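# Open the narrow cabinet's top drawer, keep others shut

## Task

Pull the uppermost drawer of the slim cabinet that has three drawers until it is fully extended, and leave it extended. By the end every other drawer anywhere in the room must be completely closed, every cabinet must remain roughly where it started, and the robot must not have toppled or be left leaning.

## Robot and tools

ROBOT. A Dexmate Vega: a three-wheeled mobile base, a torso of three links (thigh, shank, chest) that folds in a Z shape, two seven-joint arms with two-finger grippers, and a head. From above it measures 0.70 m long and 0.63 m wide (0.91 m with arms folded); its front edge sits 0.35 m ahead of the base frame origin. It starts in the torso posture called stand. Nothing prevents it from tipping, and a fallen robot stays down.

FRAMES. All positions are in metres. Base frame: origin on the floor on the centre line, at the turning point 0.185 m behind the front axle; x forward, y left, z up. chest, left_hand and right_hand are reported in this frame. A hand point lies between the fingers, 0.033 m back from the closed tips; fingers point along the hand's z, close along its y, and the hand's back (with its camera) faces -x. Printed hand positions can be off, more so when stretched out. The odometry frame is the base frame as it was at the scene's start.

move. One action per call, plus optional "cameras" (list from head_camera, left_wrist_camera, right_wrist_camera, all; omitted or ["all"] gives all, [] gives none). An action holds "base", "joints" or both, optionally with "speeds" or "min_time_s"; or else "target" by itself. An empty call just reports state and images. Unknown keys make a call invalid; out-of-range numbers get it refused.
- base: an object with exactly one key, each a relative offset from where the base last measured itself. translate_m: metres, -2 to 2, positive forward. strafe_m: metres, -2 to 2, positive left (heading may drift ~0.02 rad). rotate_rad: radians, -3.2 to 3.2, positive counter-clockwise seen from above. The front wheels first swivel toward a new direction (about 0.5 s, up to 1.1 s).
- joints: an object of absolute joint angles in radians, keyed by name. Torso: torso_hip_rad 0 to 1.57, torso_knee_rad 0 to 3.141, torso_waist_rad -1.57 to 1.57 (chest forward lean = knee - hip - waist); named torso joints arrive together. Arms: left_/right_ shoulder_pitch (±3.041; left positive lowers the arm, right negative lowers it), shoulder_yaw (left -0.423 to 1.523, right -1.523 to 0.423), upper_arm_roll (±3.041), elbow (-3.041 to 0.214, 0 straight, negative bends up), forearm_roll (±3.041), wrist_pitch (±1.366; left positive tips hand down, right negative does), wrist_yaw (left -1.348 to 1.087, right -1.087 to 1.348, positive turns left), gripper (0 closed to 0.785, per finger). Head: head_pan_rad ±2.792 (positive left), head_tilt_rad ±1.483, head_camera_tilt_rad -1.483 to 1.378 (positive looks down). Torso presets (hip, knee, waist): stand 0.469, 1.617, 1.048; stand_high 0.78, 1.57, 0.44; lean_20 0.52, 1.05, 0.18; lean_45 0.52, 1.05, -0.26; low_lean_45 0, 0, -0.79. Folded arm, in key order shoulder_pitch to wrist_yaw: left 1, 0.5, -0.6, -2.5, 0, -0.9, 0; right -1, -0.5, 0.6, -2.5, 0, 0.9, 0. Fold the arms before going to low_lean_45.
- target: one hand, an absolute pose in the base frame: side ("left"/"right"), x, y, z in metres (-3 to 3), pitch_deg (-30 to 95; 90 fingers down, 0 level), heading_deg (0 forward, positive counter-clockwise), optional roll_deg (default 0), heading and roll -360 to 360, optional line_only (true refuses anything but a straight-line path). It is checked only against the robot, which must be still. Non-straight paths swing all joints together and may sweep the elbow wide. After "short (part of ...)" resend the same target.
- speeds: caps for this action, translate_m and strafe_m 0.04 to 0.3 m/s, rotate_rad 0.1 to 0.6 rad/s. min_time_s: 0.1 to 8 s, least duration of arm and head motions.

wait: seconds 0 to 10, plus cameras; the robot keeps its last commands. zoom_image: camera and region [x0, y0, x1, y1] in pixels, top-left origin, at most 504 by 504, from that camera's newest image (head 896x560, wrists 672x420). finished_scene: scene number; irreversible, so confirm the drawers first.

RESULTS. "pictures" lists image order. "move" is done or the worst status. base_status, joint_status, left_hand_status, right_hand_status: done; off_target (resting away, maybe still pushing); contact_stop (arm pushed near full torque ~0.6 s; its whole group stops and holds); contact_stop_at_<key>; time_out; not_followed (a self-collision check withheld the arm, see "joint command not followed", "pose unreachable", "cause:"); unfinished; limit_stop_at_motor_heat; for hands reached (within 10 mm and 2 degrees), short, or refused with a reason. base_odometry counts wheel turns only; turned_by_wheels and turned_by_imu give rotation since the last result; an imu turn over 0.03 rad after a straight or sideways drive suggests a bump. A count near zero means blocked base or stuck front wheel. base_tilt gives forward/right lean in degrees (about ±2 error). Also shown: joint_positions, joint torques, motor temperatures, on_its_own, MOTOR HOT, OVER-TEMPERATURE FAULT, ARM HIT.

AVOID. The base does not stop at furniture; drive slowly near cabinets and don't shove them. Never let the arms strike or squeeze each other, including fingers. After any contact stop, back the arm off at once to stop heating. Torque faults freeze an arm for 10 s; heat faults for 30 to 60 s. Don't slam drawers or release them while moving. Panning the head with tilt outside safe values can hit the chest. The robot holds its last command while you think.

Each tool is called by a JSON object that holds its "op" and its "data", one argument or row to a line.

## Session

{"op": "move", "data": {

}}

Scene clock: 0.00 s.
Joint torques (N m): no reading
Motor temperatures (°C): left_arm=[31 31 31 26 40 35 41] | right_arm=[30 27 33 31 36 36 33]
base_odometry: x=+0.000 y=+0.000 heading=+0.000
turned_by_wheels: +0.000
turned_by_imu: +0.000
base_tilt: forward=+0.0 right=+0.8
base_status: not commanded
joint_positions: torso_hip_rad=+0.469 torso_knee_rad=+1.617 torso_waist_rad=+1.048 left_shoulder_pitch_rad=+2.217 left_shoulder_yaw_rad=-0.014 left_upper_arm_roll_rad=-0.004 left_elbow_rad=-1.080 left_forearm_roll_rad=+0.010 left_wrist_pitch_rad=-0.495 left_wrist_yaw_rad=-0.006 left_gripper_rad=+0.005 right_shoulder_pitch_rad=-2.194 right_shoulder_yaw_rad=-0.002 right_upper_arm_roll_rad=+0.006 right_elbow_rad=-1.112 right_forearm_roll_rad=+0.018 right_wrist_pitch_rad=+0.493 right_wrist_yaw_rad=-0.008 right_gripper_rad=+0.005 head_pan_rad=+0.000 head_tilt_rad=+0.000 head_camera_tilt_rad=+0.000
joint_status: not commanded
chest: x=-0.0111 y=+0.0000 z=+1.4155 quat_wxyz=(+0.999, +0.000, +0.050, +0.000) (m; base frame)
left_hand: x=+0.1723 y=+0.2218 z=+0.5939 quat_wxyz=(+0.402, -0.001, +0.916, -0.004) pitch_deg=+42.6 heading_deg=-0.5 roll_deg=-0.7 back=up (m; base frame)
right_hand: x=+0.2084 y=-0.2404 z=+0.6102 quat_wxyz=(+0.427, +0.011, +0.904, -0.007) pitch_deg=+39.4 heading_deg=-1.6 roll_deg=-0.3 back=up (m; base frame)
pictures: head_camera, left_wrist_camera, right_wrist_camera

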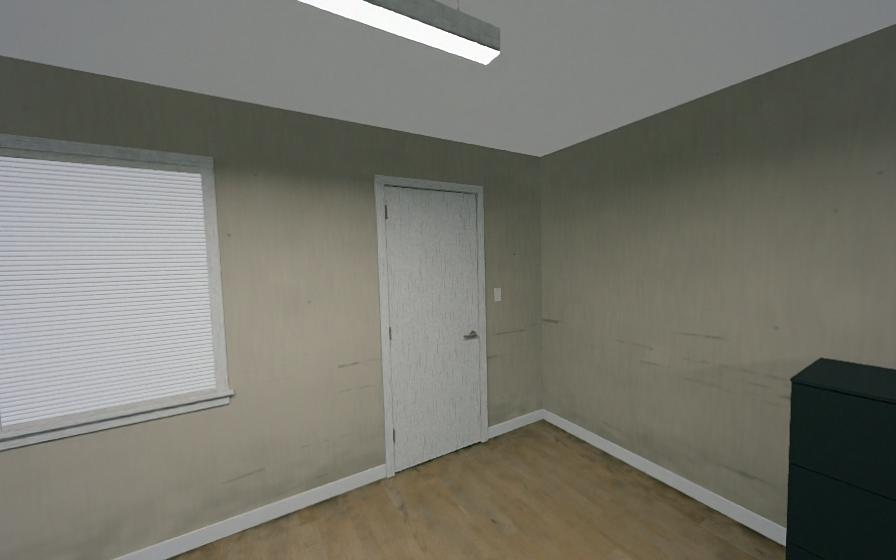

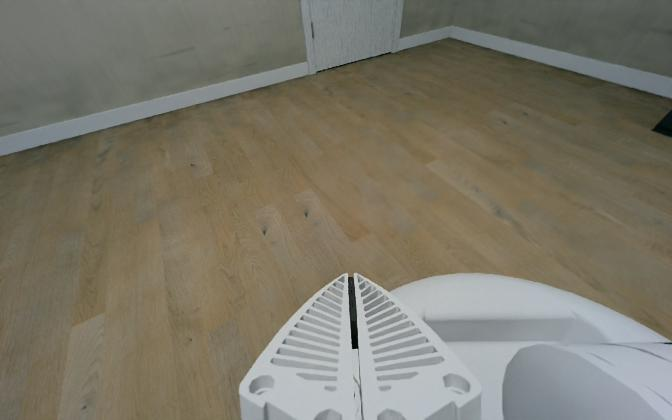

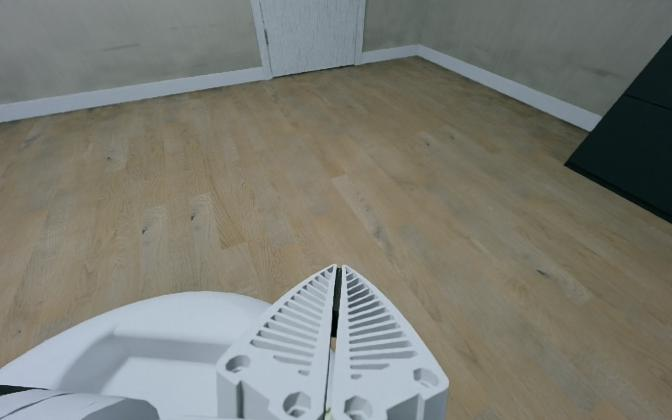

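{"op": "move", "data": {
  "joints": {"head_pan_rad": -1.0, "head_camera_tilt_rad": 0.3},
  "cameras": ["head_camera"]
}}

{"op": "move", "data": {
  "joints": {"head_pan_rad": -2.2, "head_camera_tilt_rad": 0.3},
  "cameras": ["head_camera"]
}}

{"op": "move", "data": {
  "joints": {"head_pan_rad": 1.2, "head_camera_tilt_rad": 0.3},
  "cameras": ["head_camera"]
}}

{"op": "move", "data": {
  "joints": {"head_pan_rad": 2.5, "head_camera_tilt_rad": 0.3},
  "cameras": ["head_camera"]
}}

Scene clock: 1.63 s.
Joint torques (N m): left_arm=[5.65 0.15 -0.77 -3.14 0.15 -1.32 -0.23] | right_arm=[-5.37 -1.28 0.47 -2.65 0.05 2.47 -0.15]
Motor temperatures (°C): left_arm=[31 31 31 26 40 35 41] | right_arm=[30 27 33 31 36 36 33]
move: done
base_odometry: x=+0.000 y=+0.000 heading=+0.000
turned_by_wheels: +0.000
turned_by_imu: +0.000
base_tilt: forward=+0.1 right=+0.7
base_status: not commanded
joint_positions: torso_hip_rad=+0.469 torso_knee_rad=+1.617 torso_waist_rad=+1.048 left_shoulder_pitch_rad=+2.217 left_shoulder_yaw_rad=-0.014 left_upper_arm_roll_rad=-0.004 left_elbow_rad=-1.080 left_forearm_roll_rad=+0.010 left_wrist_pitch_rad=-0.495 left_wrist_yaw_rad=-0.006 left_gripper_rad=+0.005 right_shoulder_pitch_rad=-2.194 right_shoulder_yaw_rad=-0.002 right_upper_arm_roll_rad=+0.006 right_elbow_rad=-1.112 right_forearm_roll_rad=+0.018 right_wrist_pitch_rad=+0.493 right_wrist_yaw_rad=-0.008 right_gripper_rad=+0.005 head_pan_rad=-1.000 head_tilt_rad=+0.000 head_camera_tilt_rad=+0.300
joint_status: all done
chest: x=-0.0111 y=+0.0000 z=+1.4155 quat_wxyz=(+0.999, +0.000, +0.050, +0.000) (m; base frame)
left_hand: x=+0.1724 y=+0.2218 z=+0.5939 quat_wxyz=(+0.402, -0.001, +0.916, -0.004) pitch_deg=+42.6 heading_deg=-0.5 roll_deg=-0.7 back=up (m; base frame)
right_hand: x=+0.2084 y=-0.2404 z=+0.6102 quat_wxyz=(+0.427, +0.011, +0.904, -0.007) pitch_deg=+39.4 heading_deg=-1.6 roll_deg=-0.3 back=up (m; base frame)
pictures: head_camera

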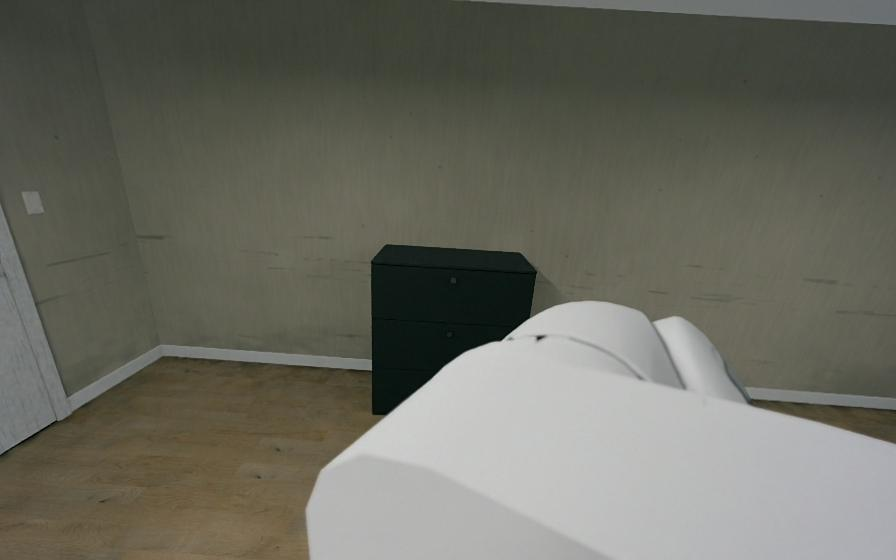

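Scene clock: 3.10 s.
Joint torques (N m): left_arm=[6.97 0.09 -1.12 -2.18 0.09 -1.58 -0.03] | right_arm=[-3.64 -0.92 0.62 -1.72 0.18 3.66 -0.16]
Motor temperatures (°C): left_arm=[31 31 31 26 40 35 41] | right_arm=[30 27 33 31 36 37 33]
move: done
base_odometry: x=+0.000 y=+0.000 heading=+0.000
turned_by_wheels: +0.000
turned_by_imu: +0.000
base_tilt: forward=+0.1 right=+0.7
base_status: not commanded
joint_positions: torso_hip_rad=+0.469 torso_knee_rad=+1.617 torso_waist_rad=+1.048 left_shoulder_pitch_rad=+2.217 left_shoulder_yaw_rad=-0.014 left_upper_arm_roll_rad=-0.004 left_elbow_rad=-1.080 left_forearm_roll_rad=+0.010 left_wrist_pitch_rad=-0.495 left_wrist_yaw_rad=-0.006 left_gripper_rad=+0.005 right_shoulder_pitch_rad=-2.194 right_shoulder_yaw_rad=-0.002 right_upper_arm_roll_rad=+0.006 right_elbow_rad=-1.112 right_forearm_roll_rad=+0.018 right_wrist_pitch_rad=+0.493 right_wrist_yaw_rad=-0.008 right_gripper_rad=+0.005 head_pan_rad=-2.200 head_tilt_rad=+0.000 head_camera_tilt_rad=+0.300
joint_status: all done
chest: x=-0.0111 y=+0.0000 z=+1.4155 quat_wxyz=(+0.999, +0.000, +0.050, +0.000) (m; base frame)
left_hand: x=+0.1724 y=+0.2218 z=+0.5939 quat_wxyz=(+0.402, -0.001, +0.916, -0.004) pitch_deg=+42.6 heading_deg=-0.5 roll_deg=-0.7 back=up (m; base frame)
right_hand: x=+0.2084 y=-0.2404 z=+0.6102 quat_wxyz=(+0.427, +0.011, +0.904, -0.007) pitch_deg=+39.4 heading_deg=-1.6 roll_deg=-0.3 back=up (m; base frame)
pictures: head_camera

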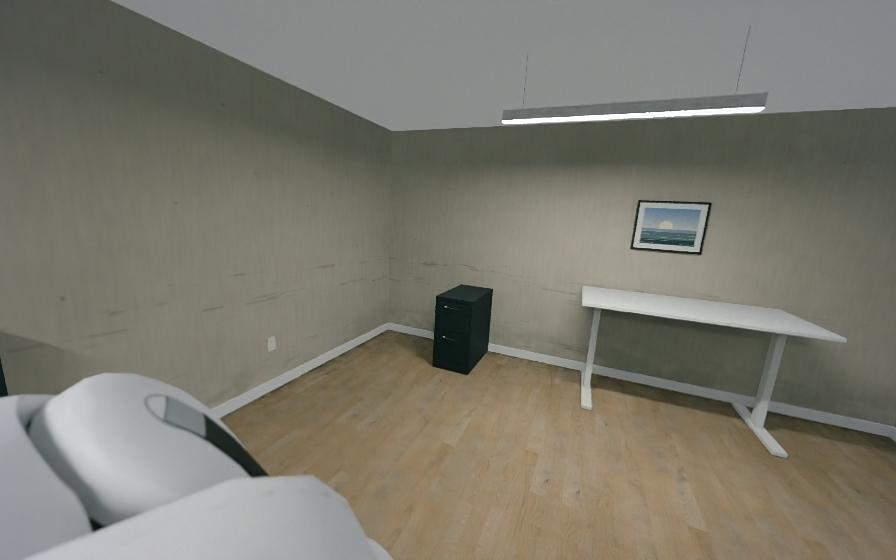

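Scene clock: 6.03 s.
Joint torques (N m): left_arm=[6.03 -1.48 -1.62 -2.28 0.17 -2.53 -0.15] | right_arm=[-3.31 -1 0.4 -1.87 0.19 3 -0.11]
Motor temperatures (°C): left_arm=[31 31 31 26 40 35 41] | right_arm=[30 27 33 31 36 37 33]
move: done
base_odometry: x=+0.000 y=+0.000 heading=+0.000
turned_by_wheels: +0.000
turned_by_imu: +0.000
base_tilt: forward=+0.1 right=+0.8
base_status: not commanded
joint_positions: torso_hip_rad=+0.469 torso_knee_rad=+1.617 torso_waist_rad=+1.048 left_shoulder_pitch_rad=+2.217 left_shoulder_yaw_rad=-0.014 left_upper_arm_roll_rad=-0.004 left_elbow_rad=-1.080 left_forearm_roll_rad=+0.010 left_wrist_pitch_rad=-0.495 left_wrist_yaw_rad=-0.006 left_gripper_rad=+0.005 right_shoulder_pitch_rad=-2.194 right_shoulder_yaw_rad=-0.002 right_upper_arm_roll_rad=+0.006 right_elbow_rad=-1.112 right_forearm_roll_rad=+0.018 right_wrist_pitch_rad=+0.493 right_wrist_yaw_rad=-0.008 right_gripper_rad=+0.005 head_pan_rad=+1.200 head_tilt_rad=+0.000 head_camera_tilt_rad=+0.300
joint_status: all done
chest: x=-0.0111 y=+0.0000 z=+1.4155 quat_wxyz=(+0.999, +0.000, +0.050, +0.000) (m; base frame)
left_hand: x=+0.1724 y=+0.2218 z=+0.5939 quat_wxyz=(+0.402, -0.001, +0.916, -0.004) pitch_deg=+42.6 heading_deg=-0.5 roll_deg=-0.7 back=up (m; base frame)
right_hand: x=+0.2084 y=-0.2404 z=+0.6102 quat_wxyz=(+0.427, +0.011, +0.904, -0.007) pitch_deg=+39.4 heading_deg=-1.6 roll_deg=-0.3 back=up (m; base frame)
pictures: head_camera

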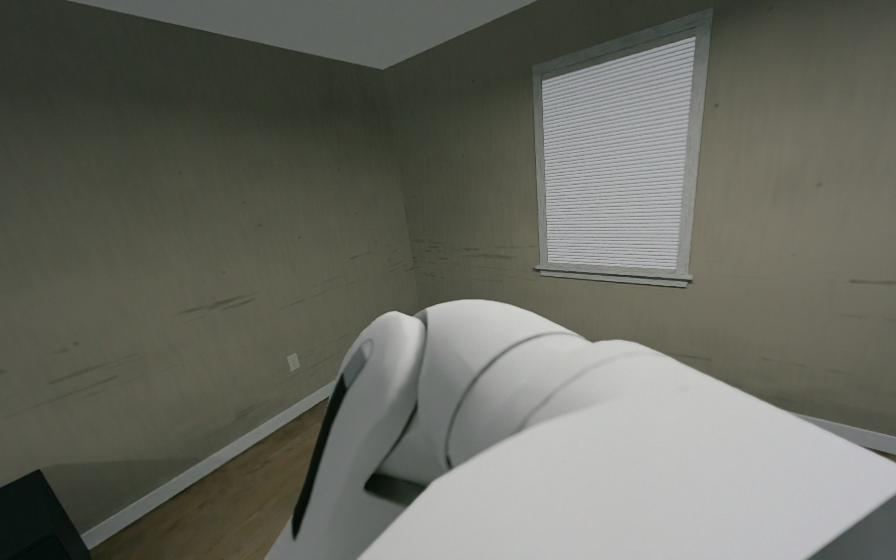

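Scene clock: 7.57 s.
Joint torques (N m): left_arm=[5.73 -1.38 -1.02 -2.09 0.18 -2.17 -0.03] | right_arm=[-4.38 -2.47 0.43 -3.67 0.11 2.69 -0.04]
Motor temperatures (°C): left_arm=[31 31 31 26 40 35 41] | right_arm=[30 27 33 31 36 37 33]
move: done
base_odometry: x=+0.000 y=+0.000 heading=+0.000
turned_by_wheels: +0.000
turned_by_imu: +0.000
base_tilt: forward=+0.0 right=+0.8
base_status: not commanded
joint_positions: torso_hip_rad=+0.469 torso_knee_rad=+1.617 torso_waist_rad=+1.048 left_shoulder_pitch_rad=+2.217 left_shoulder_yaw_rad=-0.014 left_upper_arm_roll_rad=-0.004 left_elbow_rad=-1.080 left_forearm_roll_rad=+0.010 left_wrist_pitch_rad=-0.495 left_wrist_yaw_rad=-0.006 left_gripper_rad=+0.005 right_shoulder_pitch_rad=-2.194 right_shoulder_yaw_rad=-0.002 right_upper_arm_roll_rad=+0.006 right_elbow_rad=-1.112 right_forearm_roll_rad=+0.018 right_wrist_pitch_rad=+0.493 right_wrist_yaw_rad=-0.008 right_gripper_rad=+0.005 head_pan_rad=+2.500 head_tilt_rad=+0.000 head_camera_tilt_rad=+0.300
joint_status: all done
chest: x=-0.0111 y=+0.0000 z=+1.4155 quat_wxyz=(+0.999, +0.000, +0.050, +0.000) (m; base frame)
left_hand: x=+0.1724 y=+0.2218 z=+0.5939 quat_wxyz=(+0.402, -0.001, +0.916, -0.004) pitch_deg=+42.6 heading_deg=-0.5 roll_deg=-0.7 back=up (m; base frame)
right_hand: x=+0.2084 y=-0.2404 z=+0.6102 quat_wxyz=(+0.427, +0.011, +0.904, -0.007) pitch_deg=+39.4 heading_deg=-1.6 roll_deg=-0.3 back=up (m; base frame)
pictures: head_camera

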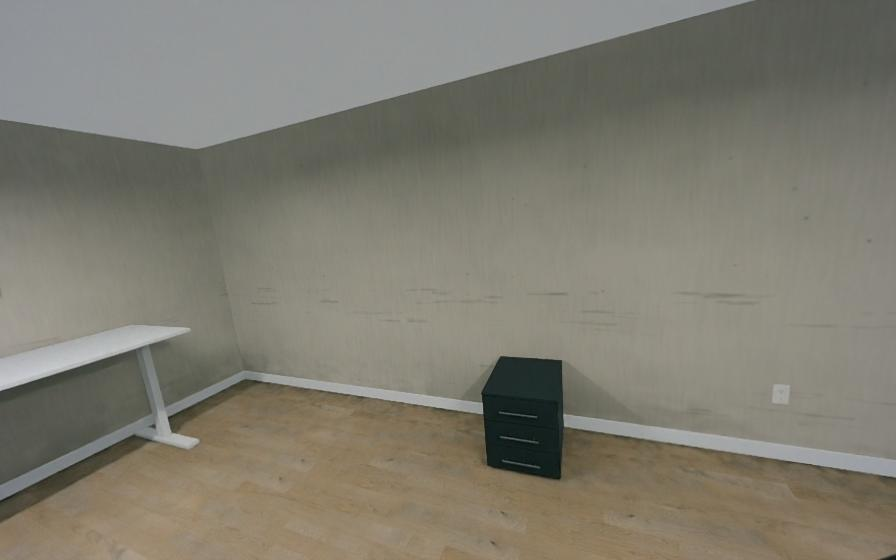

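{"op": "zoom_image", "data": {
  "camera": "head_camera",
  "region": [440, 330, 620, 500]
}}

{"op": "move", "data": {
  "joints": {"head_pan_rad": -1.0, "head_camera_tilt_rad": 0.3},
  "cameras": ["head_camera"]
}}

{"op": "zoom_image", "data": {
  "camera": "head_camera",
  "region": [350, 220, 560, 430]
}}

{"op": "move", "data": {
  "joints": {"head_pan_rad": -2.2, "head_camera_tilt_rad": 0.3},
  "cameras": ["head_camera"]
}}

{"op": "zoom_image", "data": {
  "camera": "head_camera",
  "region": [400, 260, 540, 400]
}}

Scaled by 2.800 from the camera's 896x560 image, which has a finer 960x600 frame.

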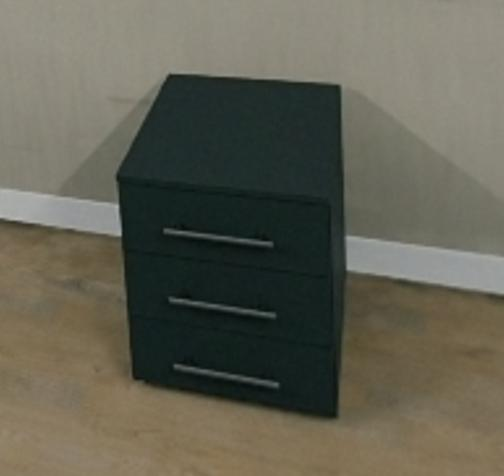

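Scene clock: 10.97 s.
Joint torques (N m): left_arm=[5.9 -1.27 -0.72 -2.15 0.04 -2.55 -0.14] | right_arm=[-4.4 -1.58 0.58 -1.26 0.3 2.51 -0.09]
Motor temperatures (°C): left_arm=[31 31 31 26 40 35 41] | right_arm=[30 27 33 31 36 37 33]
move: done
base_odometry: x=+0.000 y=+0.000 heading=+0.000
turned_by_wheels: +0.000
turned_by_imu: +0.000
base_tilt: forward=+0.0 right=+0.8
base_status: not commanded
joint_positions: torso_hip_rad=+0.469 torso_knee_rad=+1.617 torso_waist_rad=+1.048 left_shoulder_pitch_rad=+2.217 left_shoulder_yaw_rad=-0.014 left_upper_arm_roll_rad=-0.004 left_elbow_rad=-1.080 left_forearm_roll_rad=+0.010 left_wrist_pitch_rad=-0.495 left_wrist_yaw_rad=-0.006 left_gripper_rad=+0.005 right_shoulder_pitch_rad=-2.194 right_shoulder_yaw_rad=-0.002 right_upper_arm_roll_rad=+0.006 right_elbow_rad=-1.112 right_forearm_roll_rad=+0.018 right_wrist_pitch_rad=+0.493 right_wrist_yaw_rad=-0.008 right_gripper_rad=+0.005 head_pan_rad=-1.000 head_tilt_rad=+0.000 head_camera_tilt_rad=+0.300
joint_status: all done
chest: x=-0.0111 y=+0.0000 z=+1.4155 quat_wxyz=(+0.999, +0.000, +0.050, +0.000) (m; base frame)
left_hand: x=+0.1724 y=+0.2218 z=+0.5939 quat_wxyz=(+0.402, -0.001, +0.916, -0.004) pitch_deg=+42.6 heading_deg=-0.5 roll_deg=-0.7 back=up (m; base frame)
right_hand: x=+0.2084 y=-0.2404 z=+0.6102 quat_wxyz=(+0.427, +0.011, +0.904, -0.007) pitch_deg=+39.4 heading_deg=-1.6 roll_deg=-0.3 back=up (m; base frame)
pictures: head_camera

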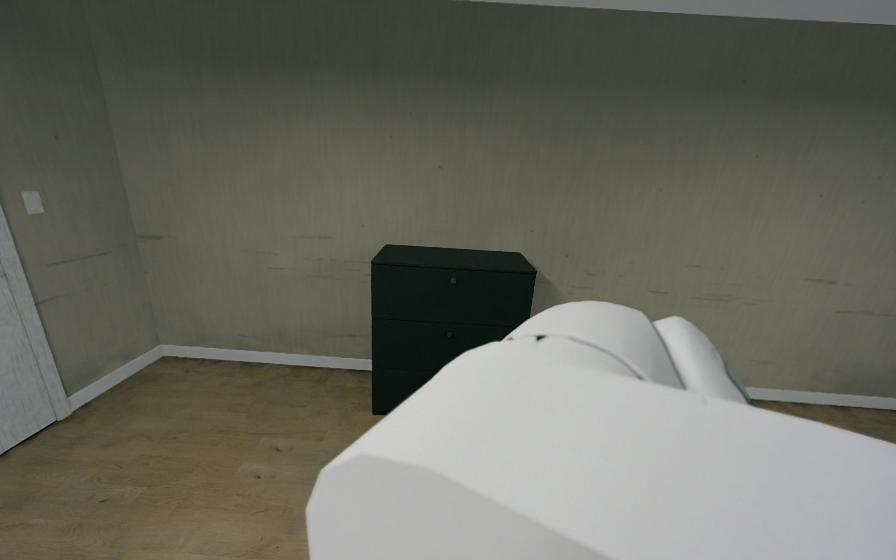

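Scaled by 2.400 from the camera's 896x560 image, which has a finer 960x600 frame.

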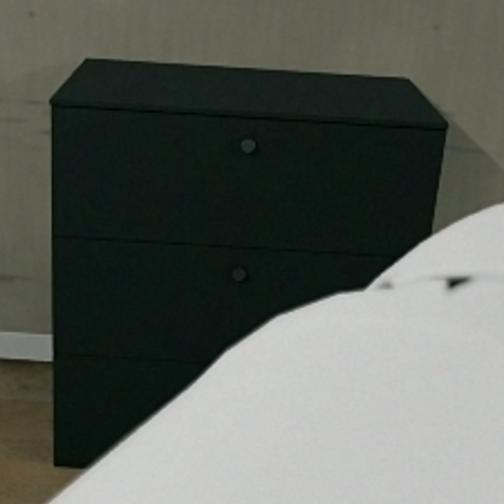

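Scene clock: 12.43 s.
Joint torques (N m): left_arm=[5.99 -2.12 -0.51 -2.07 0.24 -1.45 0.03] | right_arm=[-3.24 -1.26 0.3 -1.83 0.11 2.77 -0.14]
Motor temperatures (°C): left_arm=[31 31 31 26 40 35 41] | right_arm=[30 27 33 31 36 37 33]
move: done
base_odometry: x=+0.000 y=+0.000 heading=+0.000
turned_by_wheels: +0.000
turned_by_imu: +0.000
base_tilt: forward=+0.0 right=+0.7
base_status: not commanded
joint_positions: torso_hip_rad=+0.469 torso_knee_rad=+1.617 torso_waist_rad=+1.048 left_shoulder_pitch_rad=+2.217 left_shoulder_yaw_rad=-0.014 left_upper_arm_roll_rad=-0.004 left_elbow_rad=-1.080 left_forearm_roll_rad=+0.010 left_wrist_pitch_rad=-0.495 left_wrist_yaw_rad=-0.006 left_gripper_rad=+0.005 right_shoulder_pitch_rad=-2.194 right_shoulder_yaw_rad=-0.002 right_upper_arm_roll_rad=+0.006 right_elbow_rad=-1.112 right_forearm_roll_rad=+0.018 right_wrist_pitch_rad=+0.493 right_wrist_yaw_rad=-0.008 right_gripper_rad=+0.005 head_pan_rad=-2.200 head_tilt_rad=+0.000 head_camera_tilt_rad=+0.300
joint_status: all done
chest: x=-0.0111 y=+0.0000 z=+1.4155 quat_wxyz=(+0.999, +0.000, +0.050, +0.000) (m; base frame)
left_hand: x=+0.1724 y=+0.2218 z=+0.5939 quat_wxyz=(+0.402, -0.001, +0.916, -0.004) pitch_deg=+42.6 heading_deg=-0.5 roll_deg=-0.7 back=up (m; base frame)
right_hand: x=+0.2084 y=-0.2404 z=+0.6102 quat_wxyz=(+0.427, +0.011, +0.904, -0.007) pitch_deg=+39.4 heading_deg=-1.6 roll_deg=-0.3 back=up (m; base frame)
pictures: head_camera

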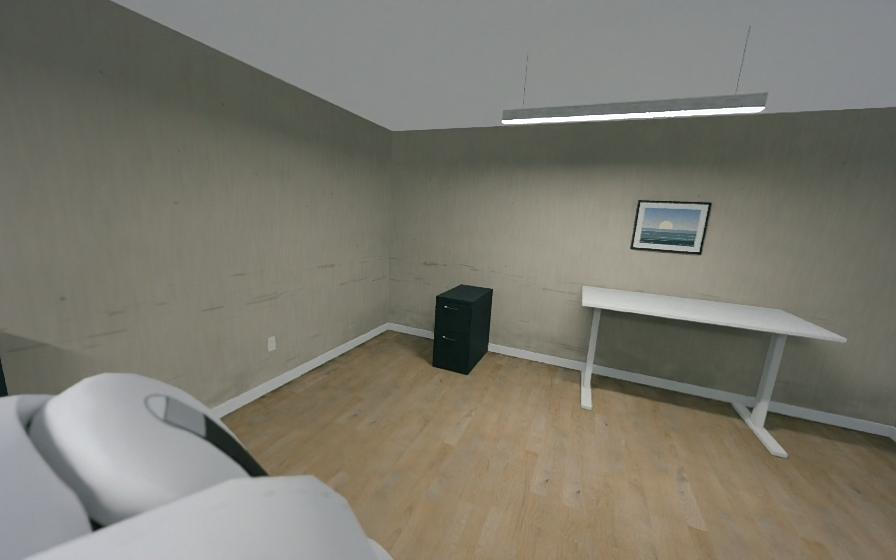

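Scaled by 3.600 from the camera's 896x560 image, which has a finer 960x600 frame.

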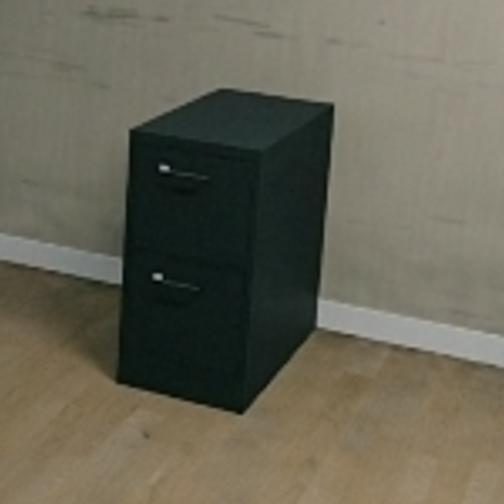

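{"op": "move", "data": {
  "joints": {"head_pan_rad": 0.0, "head_camera_tilt_rad": 0.85},
  "cameras": ["head_camera"]
}}

Scene clock: 15.83 s.
Joint torques (N m): left_arm=[7.05 -0.19 -1.58 -3.01 -0.19 -1.73 0] | right_arm=[-4.53 -1.75 0.82 -2.36 0.12 2.72 -0.24]
Motor temperatures (°C): left_arm=[31 31 31 26 40 35 41] | right_arm=[30 27 33 31 36 37 33]
move: done
base_odometry: x=+0.000 y=+0.000 heading=+0.000
turned_by_wheels: +0.000
turned_by_imu: +0.000
base_tilt: forward=+0.0 right=+0.7
base_status: not commanded
joint_positions: torso_hip_rad=+0.469 torso_knee_rad=+1.617 torso_waist_rad=+1.048 left_shoulder_pitch_rad=+2.217 left_shoulder_yaw_rad=-0.014 left_upper_arm_roll_rad=-0.004 left_elbow_rad=-1.080 left_forearm_roll_rad=+0.010 left_wrist_pitch_rad=-0.495 left_wrist_yaw_rad=-0.006 left_gripper_rad=+0.005 right_shoulder_pitch_rad=-2.194 right_shoulder_yaw_rad=-0.002 right_upper_arm_roll_rad=+0.006 right_elbow_rad=-1.112 right_forearm_roll_rad=+0.018 right_wrist_pitch_rad=+0.493 right_wrist_yaw_rad=-0.008 right_gripper_rad=+0.005 head_pan_rad=+0.000 head_tilt_rad=+0.000 head_camera_tilt_rad=+0.850
joint_status: all done
chest: x=-0.0111 y=+0.0000 z=+1.4155 quat_wxyz=(+0.999, +0.000, +0.050, +0.000) (m; base frame)
left_hand: x=+0.1724 y=+0.2218 z=+0.5939 quat_wxyz=(+0.402, -0.001, +0.916, -0.004) pitch_deg=+42.6 heading_deg=-0.5 roll_deg=-0.7 back=up (m; base frame)
right_hand: x=+0.2084 y=-0.2404 z=+0.6102 quat_wxyz=(+0.427, +0.011, +0.904, -0.007) pitch_deg=+39.4 heading_deg=-1.6 roll_deg=-0.3 back=up (m; base frame)
pictures: head_camera

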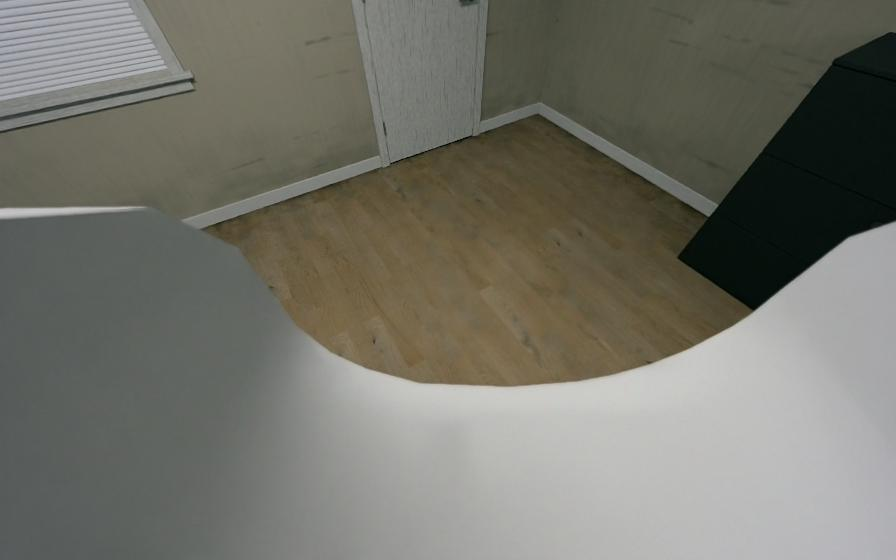

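{"op": "move", "data": {
  "base": {"rotate_rad": 2.2},
  "joints": {"head_camera_tilt_rad": 0.4},
  "cameras": ["head_camera"]
}}

Scene clock: 21.77 s.
Joint torques (N m): left_arm=[5.16 -0.16 -0.03 -2.99 0.14 -1.47 -0.07] | right_arm=[-4.26 -0.88 0.55 -3.02 -0.08 2.67 -0.19]
Motor temperatures (°C): left_arm=[31 31 31 26 40 35 41] | right_arm=[30 27 33 31 36 37 33]
move: done
base_odometry: x=+0.003 y=-0.001 heading=+2.207
turned_by_wheels: +2.207
turned_by_imu: +2.195
base_tilt: forward=+0.0 right=+0.8
base_status: done
joint_positions: torso_hip_rad=+0.469 torso_knee_rad=+1.617 torso_waist_rad=+1.048 left_shoulder_pitch_rad=+2.217 left_shoulder_yaw_rad=-0.014 left_upper_arm_roll_rad=-0.004 left_elbow_rad=-1.080 left_forearm_roll_rad=+0.010 left_wrist_pitch_rad=-0.495 left_wrist_yaw_rad=-0.006 left_gripper_rad=+0.005 right_shoulder_pitch_rad=-2.194 right_shoulder_yaw_rad=-0.002 right_upper_arm_roll_rad=+0.006 right_elbow_rad=-1.112 right_forearm_roll_rad=+0.018 right_wrist_pitch_rad=+0.493 right_wrist_yaw_rad=-0.008 right_gripper_rad=+0.005 head_pan_rad=+0.000 head_tilt_rad=+0.000 head_camera_tilt_rad=+0.400
joint_status: all done
chest: x=-0.0111 y=+0.0000 z=+1.4155 quat_wxyz=(+0.999, +0.000, +0.050, +0.000) (m; base frame)
left_hand: x=+0.1724 y=+0.2218 z=+0.5939 quat_wxyz=(+0.402, -0.001, +0.916, -0.004) pitch_deg=+42.6 heading_deg=-0.5 roll_deg=-0.7 back=up (m; base frame)
right_hand: x=+0.2084 y=-0.2404 z=+0.6102 quat_wxyz=(+0.427, +0.011, +0.904, -0.007) pitch_deg=+39.4 heading_deg=-1.6 roll_deg=-0.3 back=up (m; base frame)
pictures: head_camera

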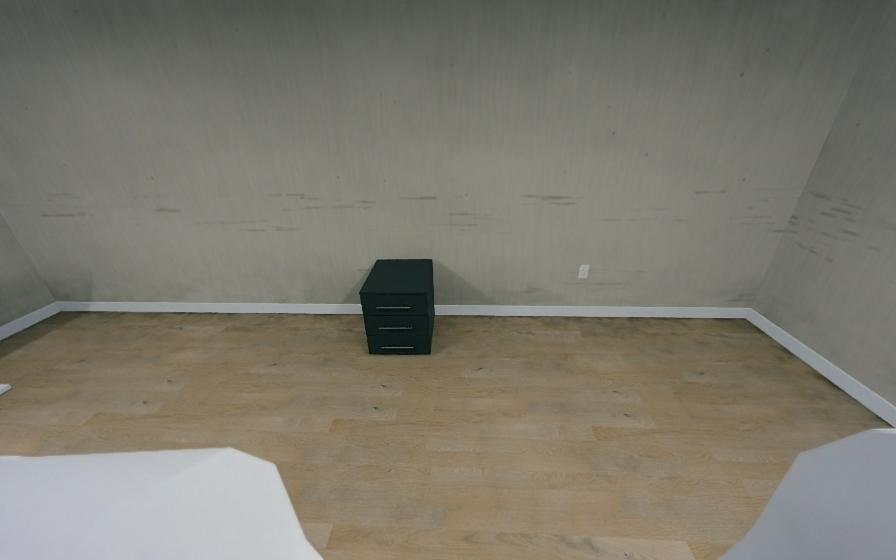

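{"op": "move", "data": {
  "joints": {"head_camera_tilt_rad": 0.5},
  "cameras": ["head_camera"]
}}

{"op": "wait", "data": {
  "seconds": 0.3,
  "cameras": ["head_camera"]
}}

{"op": "zoom_image", "data": {
  "camera": "head_camera",
  "region": [320, 200, 480, 340]
}}

Scene clock: 23.60 s.
Joint torques (N m): left_arm=[5.93 -0.23 -0.58 -2.04 0.16 -2.01 -0.04] | right_arm=[-4.43 -0.94 0.34 -3.59 0.13 2.47 -0.14]
Motor temperatures (°C): left_arm=[31 31 31 26 40 35 41] | right_arm=[30 27 33 31 36 37 33]
move: done
base_odometry: x=+0.003 y=-0.001 heading=+2.207
turned_by_wheels: +0.000
turned_by_imu: +0.000
base_tilt: forward=+0.0 right=+0.8
base_status: not commanded
joint_positions: torso_hip_rad=+0.469 torso_knee_rad=+1.617 torso_waist_rad=+1.048 left_shoulder_pitch_rad=+2.217 left_shoulder_yaw_rad=-0.014 left_upper_arm_roll_rad=-0.004 left_elbow_rad=-1.080 left_forearm_roll_rad=+0.010 left_wrist_pitch_rad=-0.495 left_wrist_yaw_rad=-0.006 left_gripper_rad=+0.005 right_shoulder_pitch_rad=-2.194 right_shoulder_yaw_rad=-0.002 right_upper_arm_roll_rad=+0.006 right_elbow_rad=-1.112 right_forearm_roll_rad=+0.018 right_wrist_pitch_rad=+0.493 right_wrist_yaw_rad=-0.008 right_gripper_rad=+0.005 head_pan_rad=+0.000 head_tilt_rad=+0.000 head_camera_tilt_rad=+0.500
joint_status: all done
chest: x=-0.0111 y=+0.0000 z=+1.4155 quat_wxyz=(+0.999, +0.000, +0.050, +0.000) (m; base frame)
left_hand: x=+0.1724 y=+0.2218 z=+0.5939 quat_wxyz=(+0.402, -0.001, +0.916, -0.004) pitch_deg=+42.6 heading_deg=-0.5 roll_deg=-0.7 back=up (m; base frame)
right_hand: x=+0.2084 y=-0.2404 z=+0.6102 quat_wxyz=(+0.427, +0.011, +0.904, -0.007) pitch_deg=+39.4 heading_deg=-1.6 roll_deg=-0.3 back=up (m; base frame)
pictures: head_camera

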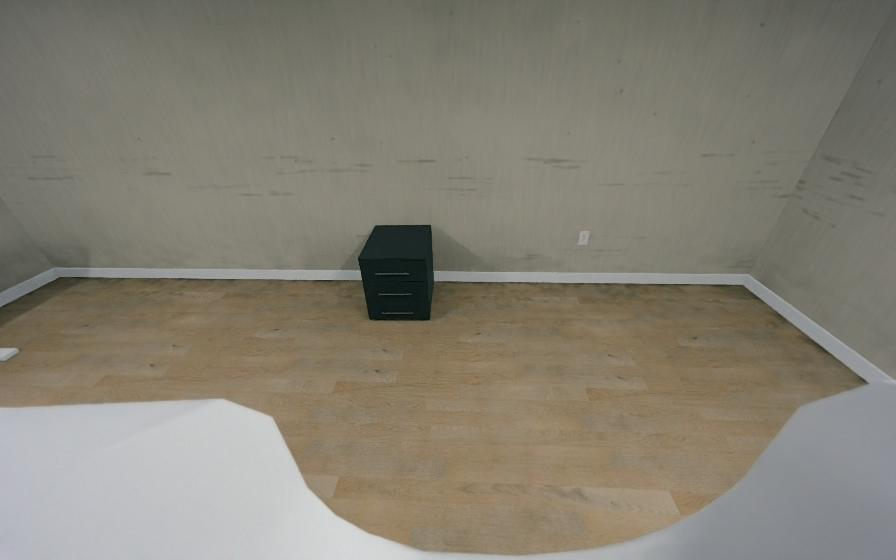

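Scene clock: 23.90 s.
Joint torques (N m): left_arm=[5.12 0.13 -0.9 -2.42 0.26 -1.33 -0.04] | right_arm=[-3.3 -0.1 0.42 -2.5 0.13 2.74 -0.08]
Motor temperatures (°C): left_arm=[31 31 31 26 40 35 41] | right_arm=[30 27 33 31 36 37 33]
base_odometry: x=+0.003 y=-0.001 heading=+2.207
turned_by_wheels: +0.000
turned_by_imu: +0.000
base_tilt: forward=+0.0 right=+0.8
base_status: not commanded
joint_positions: torso_hip_rad=+0.469 torso_knee_rad=+1.617 torso_waist_rad=+1.048 left_shoulder_pitch_rad=+2.217 left_shoulder_yaw_rad=-0.014 left_upper_arm_roll_rad=-0.004 left_elbow_rad=-1.080 left_forearm_roll_rad=+0.010 left_wrist_pitch_rad=-0.495 left_wrist_yaw_rad=-0.006 left_gripper_rad=+0.005 right_shoulder_pitch_rad=-2.194 right_shoulder_yaw_rad=-0.002 right_upper_arm_roll_rad=+0.006 right_elbow_rad=-1.112 right_forearm_roll_rad=+0.018 right_wrist_pitch_rad=+0.493 right_wrist_yaw_rad=-0.008 right_gripper_rad=+0.005 head_pan_rad=+0.000 head_tilt_rad=+0.000 head_camera_tilt_rad=+0.500
joint_status: all done
chest: x=-0.0111 y=+0.0000 z=+1.4155 quat_wxyz=(+0.999, +0.000, +0.050, +0.000) (m; base frame)
left_hand: x=+0.1724 y=+0.2218 z=+0.5939 quat_wxyz=(+0.402, -0.001, +0.916, -0.004) pitch_deg=+42.6 heading_deg=-0.5 roll_deg=-0.7 back=up (m; base frame)
right_hand: x=+0.2084 y=-0.2404 z=+0.6102 quat_wxyz=(+0.427, +0.011, +0.904, -0.007) pitch_deg=+39.4 heading_deg=-1.6 roll_deg=-0.3 back=up (m; base frame)
wait: 0.30 s; at rest by 0.27 s
pictures: head_camera

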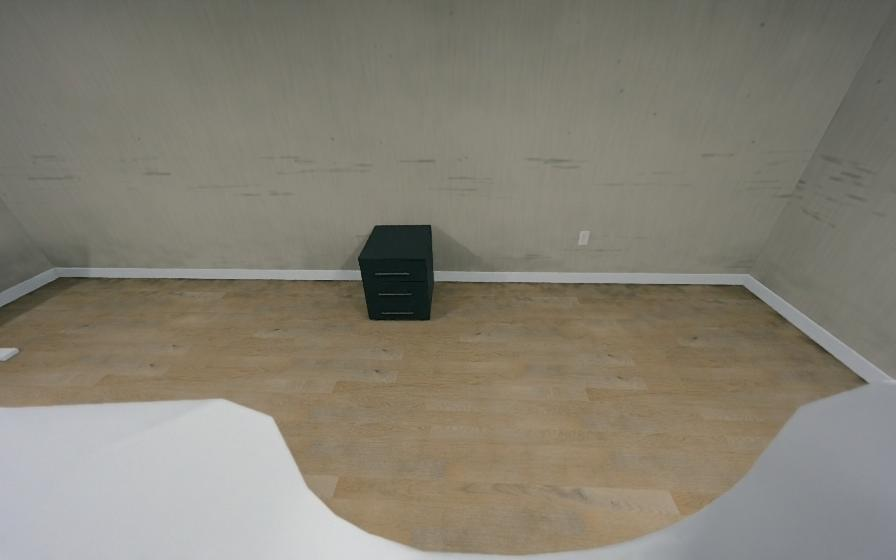

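Scaled by 3.150 from the camera's 896x560 image, which has a finer 960x600 frame.

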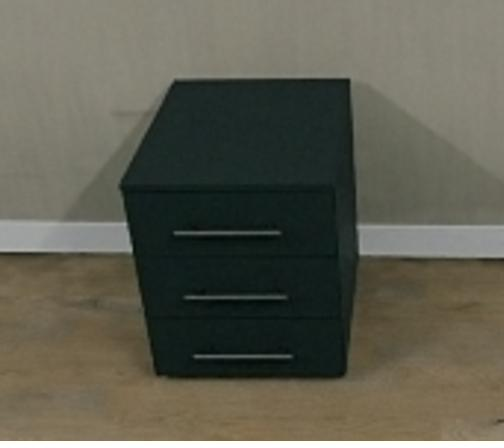

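{"op": "move", "data": {
  "joints": {"torso_hip_rad": 0.52, "torso_knee_rad": 1.05, "torso_waist_rad": 0.18},
  "cameras": ["head_camera"]
}}

Scene clock: 29.17 s.
Joint torques (N m): left_arm=[12.2 -0.65 -0.83 -0.55 0.21 -1.29 -0.17] | right_arm=[-9.95 0.06 0.57 0.04 0.03 2.26 -0.09]
Motor temperatures (°C): left_arm=[31 31 31 26 40 35 41] | right_arm=[30 27 33 31 36 37 33]
move: done
base_odometry: x=+0.003 y=-0.001 heading=+2.207
turned_by_wheels: +0.000
turned_by_imu: +0.000
base_tilt: forward=+0.0 right=+0.8
base_status: not commanded
joint_positions: torso_hip_rad=+0.520 torso_knee_rad=+1.050 torso_waist_rad=+0.180 left_shoulder_pitch_rad=+2.217 left_shoulder_yaw_rad=-0.014 left_upper_arm_roll_rad=-0.004 left_elbow_rad=-1.080 left_forearm_roll_rad=+0.010 left_wrist_pitch_rad=-0.495 left_wrist_yaw_rad=-0.006 left_gripper_rad=+0.005 right_shoulder_pitch_rad=-2.194 right_shoulder_yaw_rad=-0.002 right_upper_arm_roll_rad=+0.006 right_elbow_rad=-1.112 right_forearm_roll_rad=+0.018 right_wrist_pitch_rad=+0.493 right_wrist_yaw_rad=-0.008 right_gripper_rad=+0.005 head_pan_rad=+0.000 head_tilt_rad=+0.000 head_camera_tilt_rad=+0.500
joint_status: all done
chest: x=-0.1368 y=+0.0000 z=+1.2996 quat_wxyz=(+0.985, +0.000, +0.174, +0.000) (m; base frame)
left_hand: x=-0.1623 y=+0.2218 z=+0.4582 quat_wxyz=(+0.285, -0.002, +0.959, -0.004) pitch_deg=+56.9 heading_deg=-0.7 roll_deg=-0.9 back=up (m; base frame)
right_hand: x=-0.1233 y=-0.2404 z=+0.4650 quat_wxyz=(+0.311, +0.010, +0.950, -0.008) pitch_deg=+53.7 heading_deg=-2.1 roll_deg=-0.9 back=up (m; base frame)
pictures: head_camera

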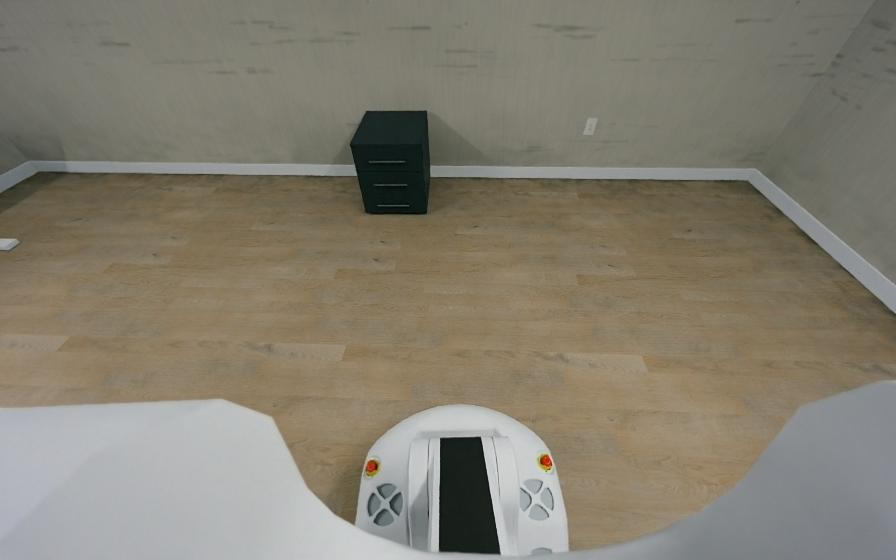

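{"op": "move", "data": {
  "target": {"side": "left", "x": 0.42, "y": 0.22, "z": 0.75, "pitch_deg": 0, "heading_deg": 0, "roll_deg": 90},
  "cameras": ["head_camera", "left_wrist_camera"]
}}

Scene clock: 30.60 s.
Joint torques (N m): left_arm=[11.68 -1.49 -1.45 -0.72 -0.2 -1.96 0.04] | right_arm=[-9.75 -0.61 0.67 -1.86 0.16 2.91 0.06]
Motor temperatures (°C): left_arm=[31 31 31 26 40 35 41] | right_arm=[30 27 33 31 36 37 33]
move: refused
base_odometry: x=+0.003 y=-0.001 heading=+2.207
turned_by_wheels: +0.000
turned_by_imu: +0.000
base_tilt: forward=+0.0 right=+0.8
base_status: not commanded
joint_positions: torso_hip_rad=+0.520 torso_knee_rad=+1.050 torso_waist_rad=+0.180 left_shoulder_pitch_rad=+2.217 left_shoulder_yaw_rad=-0.014 left_upper_arm_roll_rad=-0.004 left_elbow_rad=-1.080 left_forearm_roll_rad=+0.010 left_wrist_pitch_rad=-0.495 left_wrist_yaw_rad=-0.006 left_gripper_rad=+0.005 right_shoulder_pitch_rad=-2.194 right_shoulder_yaw_rad=-0.002 right_upper_arm_roll_rad=+0.006 right_elbow_rad=-1.112 right_forearm_roll_rad=+0.018 right_wrist_pitch_rad=+0.493 right_wrist_yaw_rad=-0.008 right_gripper_rad=+0.005 head_pan_rad=+0.000 head_tilt_rad=+0.000 head_camera_tilt_rad=+0.500
joint_status: not commanded
chest: x=-0.1368 y=+0.0000 z=+1.2996 quat_wxyz=(+0.985, +0.000, +0.174, +0.000) (m; base frame)
left_hand: x=-0.1623 y=+0.2218 z=+0.4582 quat_wxyz=(+0.285, -0.002, +0.959, -0.004) pitch_deg=+56.9 heading_deg=-0.7 roll_deg=-0.9 back=up (m; base frame)
left_hand_status: refused: neither the straight line nor an arc passes: the way is over 45 cm, too long for a line; the best arc brings the left finger within 1.9 cm of the base (limit 2.0). Nothing moved.
right_hand: x=-0.1233 y=-0.2404 z=+0.4650 quat_wxyz=(+0.311, +0.010, +0.950, -0.008) pitch_deg=+53.7 heading_deg=-2.1 roll_deg=-0.9 back=up (m; base frame)
pictures: head_camera, left_wrist_camera

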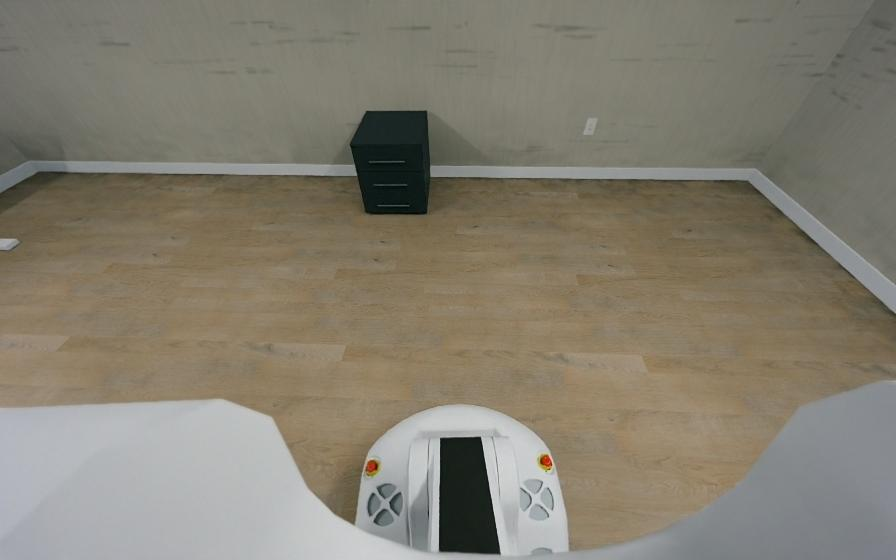

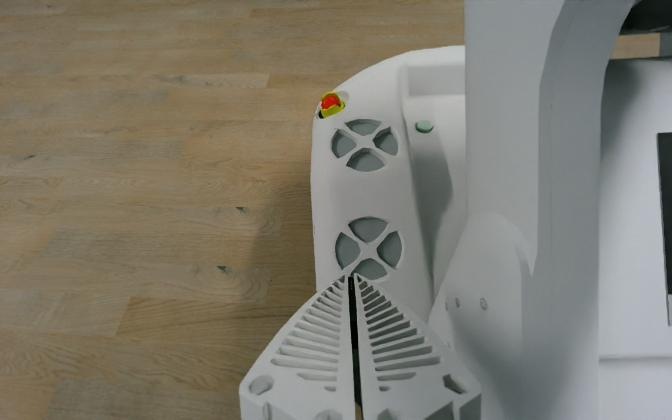

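{"op": "move", "data": {
  "joints": {"left_shoulder_pitch_rad": 1.6, "left_elbow_rad": -1.7, "left_wrist_pitch_rad": -0.2, "right_shoulder_pitch_rad": -1.6, "right_elbow_rad": -1.7, "right_wrist_pitch_rad": 0.2},
  "cameras": ["head_camera"]
}}

Scene clock: 34.30 s.
Joint torques (N m): left_arm=[-14.32 -0.94 -1.08 -7.23 0.03 -2.44 -0.02] | right_arm=[20.9 -1.42 0.92 -8.97 0.15 3 -0.22]
Motor temperatures (°C): left_arm=[31 31 31 26 40 35 41] | right_arm=[30 27 33 31 36 37 33]
move: done
base_odometry: x=+0.003 y=-0.001 heading=+2.207
turned_by_wheels: +0.000
turned_by_imu: +0.000
base_tilt: forward=+0.0 right=+0.8
base_status: not commanded
joint_positions: torso_hip_rad=+0.520 torso_knee_rad=+1.050 torso_waist_rad=+0.180 left_shoulder_pitch_rad=+1.604 left_shoulder_yaw_rad=-0.014 left_upper_arm_roll_rad=-0.004 left_elbow_rad=-1.696 left_forearm_roll_rad=+0.010 left_wrist_pitch_rad=-0.202 left_wrist_yaw_rad=-0.006 left_gripper_rad=+0.005 right_shoulder_pitch_rad=-1.604 right_shoulder_yaw_rad=-0.002 right_upper_arm_roll_rad=+0.006 right_elbow_rad=-1.697 right_forearm_roll_rad=+0.018 right_wrist_pitch_rad=+0.202 right_wrist_yaw_rad=-0.008 right_gripper_rad=+0.005 head_pan_rad=+0.000 head_tilt_rad=+0.000 head_camera_tilt_rad=+0.500
joint_status: all done
chest: x=-0.1368 y=+0.0000 z=+1.2996 quat_wxyz=(+0.985, +0.000, +0.174, +0.000) (m; base frame)
left_hand: x=+0.4635 y=+0.2272 z=+0.8509 quat_wxyz=(+0.687, -0.001, +0.727, -0.001) pitch_deg=+3.2 heading_deg=+0.0 roll_deg=-0.1 back=up (m; base frame)
right_hand: x=+0.4637 y=-0.2381 z=+0.8515 quat_wxyz=(+0.687, +0.011, +0.726, -0.001) pitch_deg=+3.2 heading_deg=-0.9 roll_deg=+0.8 back=up (m; base frame)
pictures: head_camera

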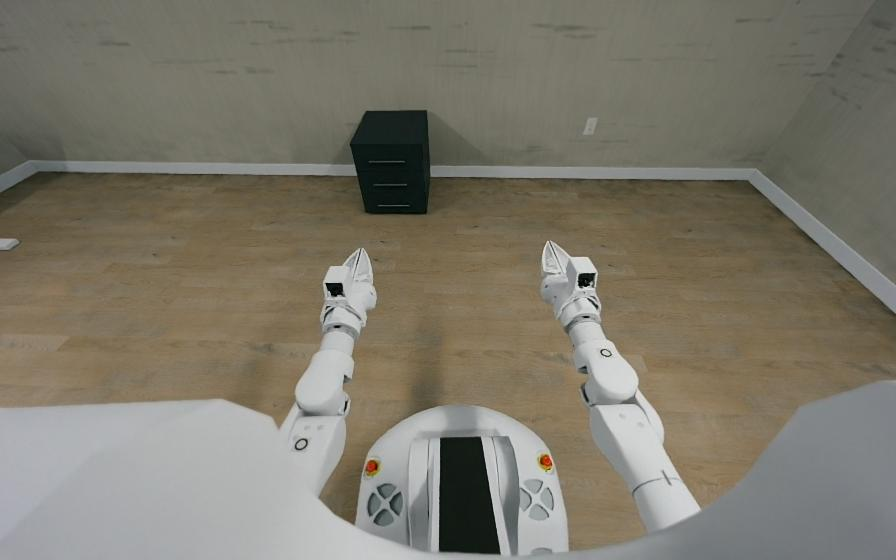

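{"op": "move", "data": {
  "joints": {"torso_hip_rad": 0.15, "torso_knee_rad": 0.68, "torso_waist_rad": -0.07},
  "cameras": ["head_camera"]
}}

Scene clock: 38.20 s.
Joint torques (N m): left_arm=[-8.75 -0.81 -0.83 -7.92 0.08 -2 -0.17] | right_arm=[13.23 -1.86 0.62 -8.63 0.04 2.91 -0.1]
Motor temperatures (°C): left_arm=[31 31 31 26 40 35 41] | right_arm=[30 27 33 31 36 37 33]
move: done
base_odometry: x=+0.003 y=-0.001 heading=+2.207
turned_by_wheels: +0.000
turned_by_imu: +0.000
base_tilt: forward=+0.0 right=+0.8
base_status: not commanded
joint_positions: torso_hip_rad=+0.150 torso_knee_rad=+0.680 torso_waist_rad=-0.070 left_shoulder_pitch_rad=+1.600 left_shoulder_yaw_rad=-0.014 left_upper_arm_roll_rad=-0.004 left_elbow_rad=-1.700 left_forearm_roll_rad=+0.010 left_wrist_pitch_rad=-0.200 left_wrist_yaw_rad=-0.006 left_gripper_rad=+0.005 right_shoulder_pitch_rad=-1.600 right_shoulder_yaw_rad=-0.002 right_upper_arm_roll_rad=+0.006 right_elbow_rad=-1.700 right_forearm_roll_rad=+0.018 right_wrist_pitch_rad=+0.200 right_wrist_yaw_rad=-0.008 right_gripper_rad=+0.005 head_pan_rad=+0.000 head_tilt_rad=+0.000 head_camera_tilt_rad=+0.500
joint_status: all done
chest: x=+0.0451 y=+0.0000 z=+1.1342 quat_wxyz=(+0.955, +0.000, +0.296, +0.000) (m; base frame)
left_hand: x=+0.5188 y=+0.2272 z=+0.5544 quat_wxyz=(+0.593, -0.001, +0.805, +0.000) pitch_deg=+17.2 heading_deg=+0.1 roll_deg=-0.1 back=up (m; base frame)
right_hand: x=+0.5186 y=-0.2381 z=+0.5543 quat_wxyz=(+0.593, +0.011, +0.805, -0.002) pitch_deg=+17.2 heading_deg=-1.0 roll_deg=+0.5 back=up (m; base frame)
pictures: head_camera

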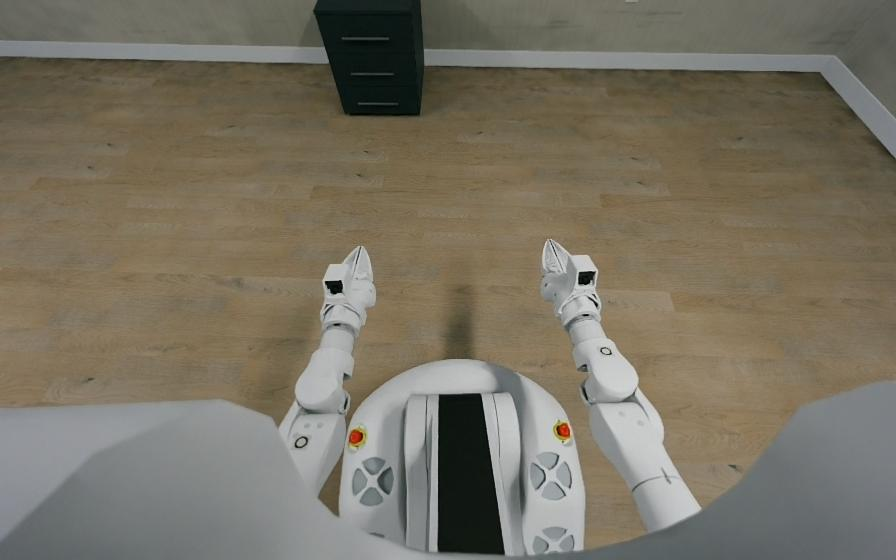

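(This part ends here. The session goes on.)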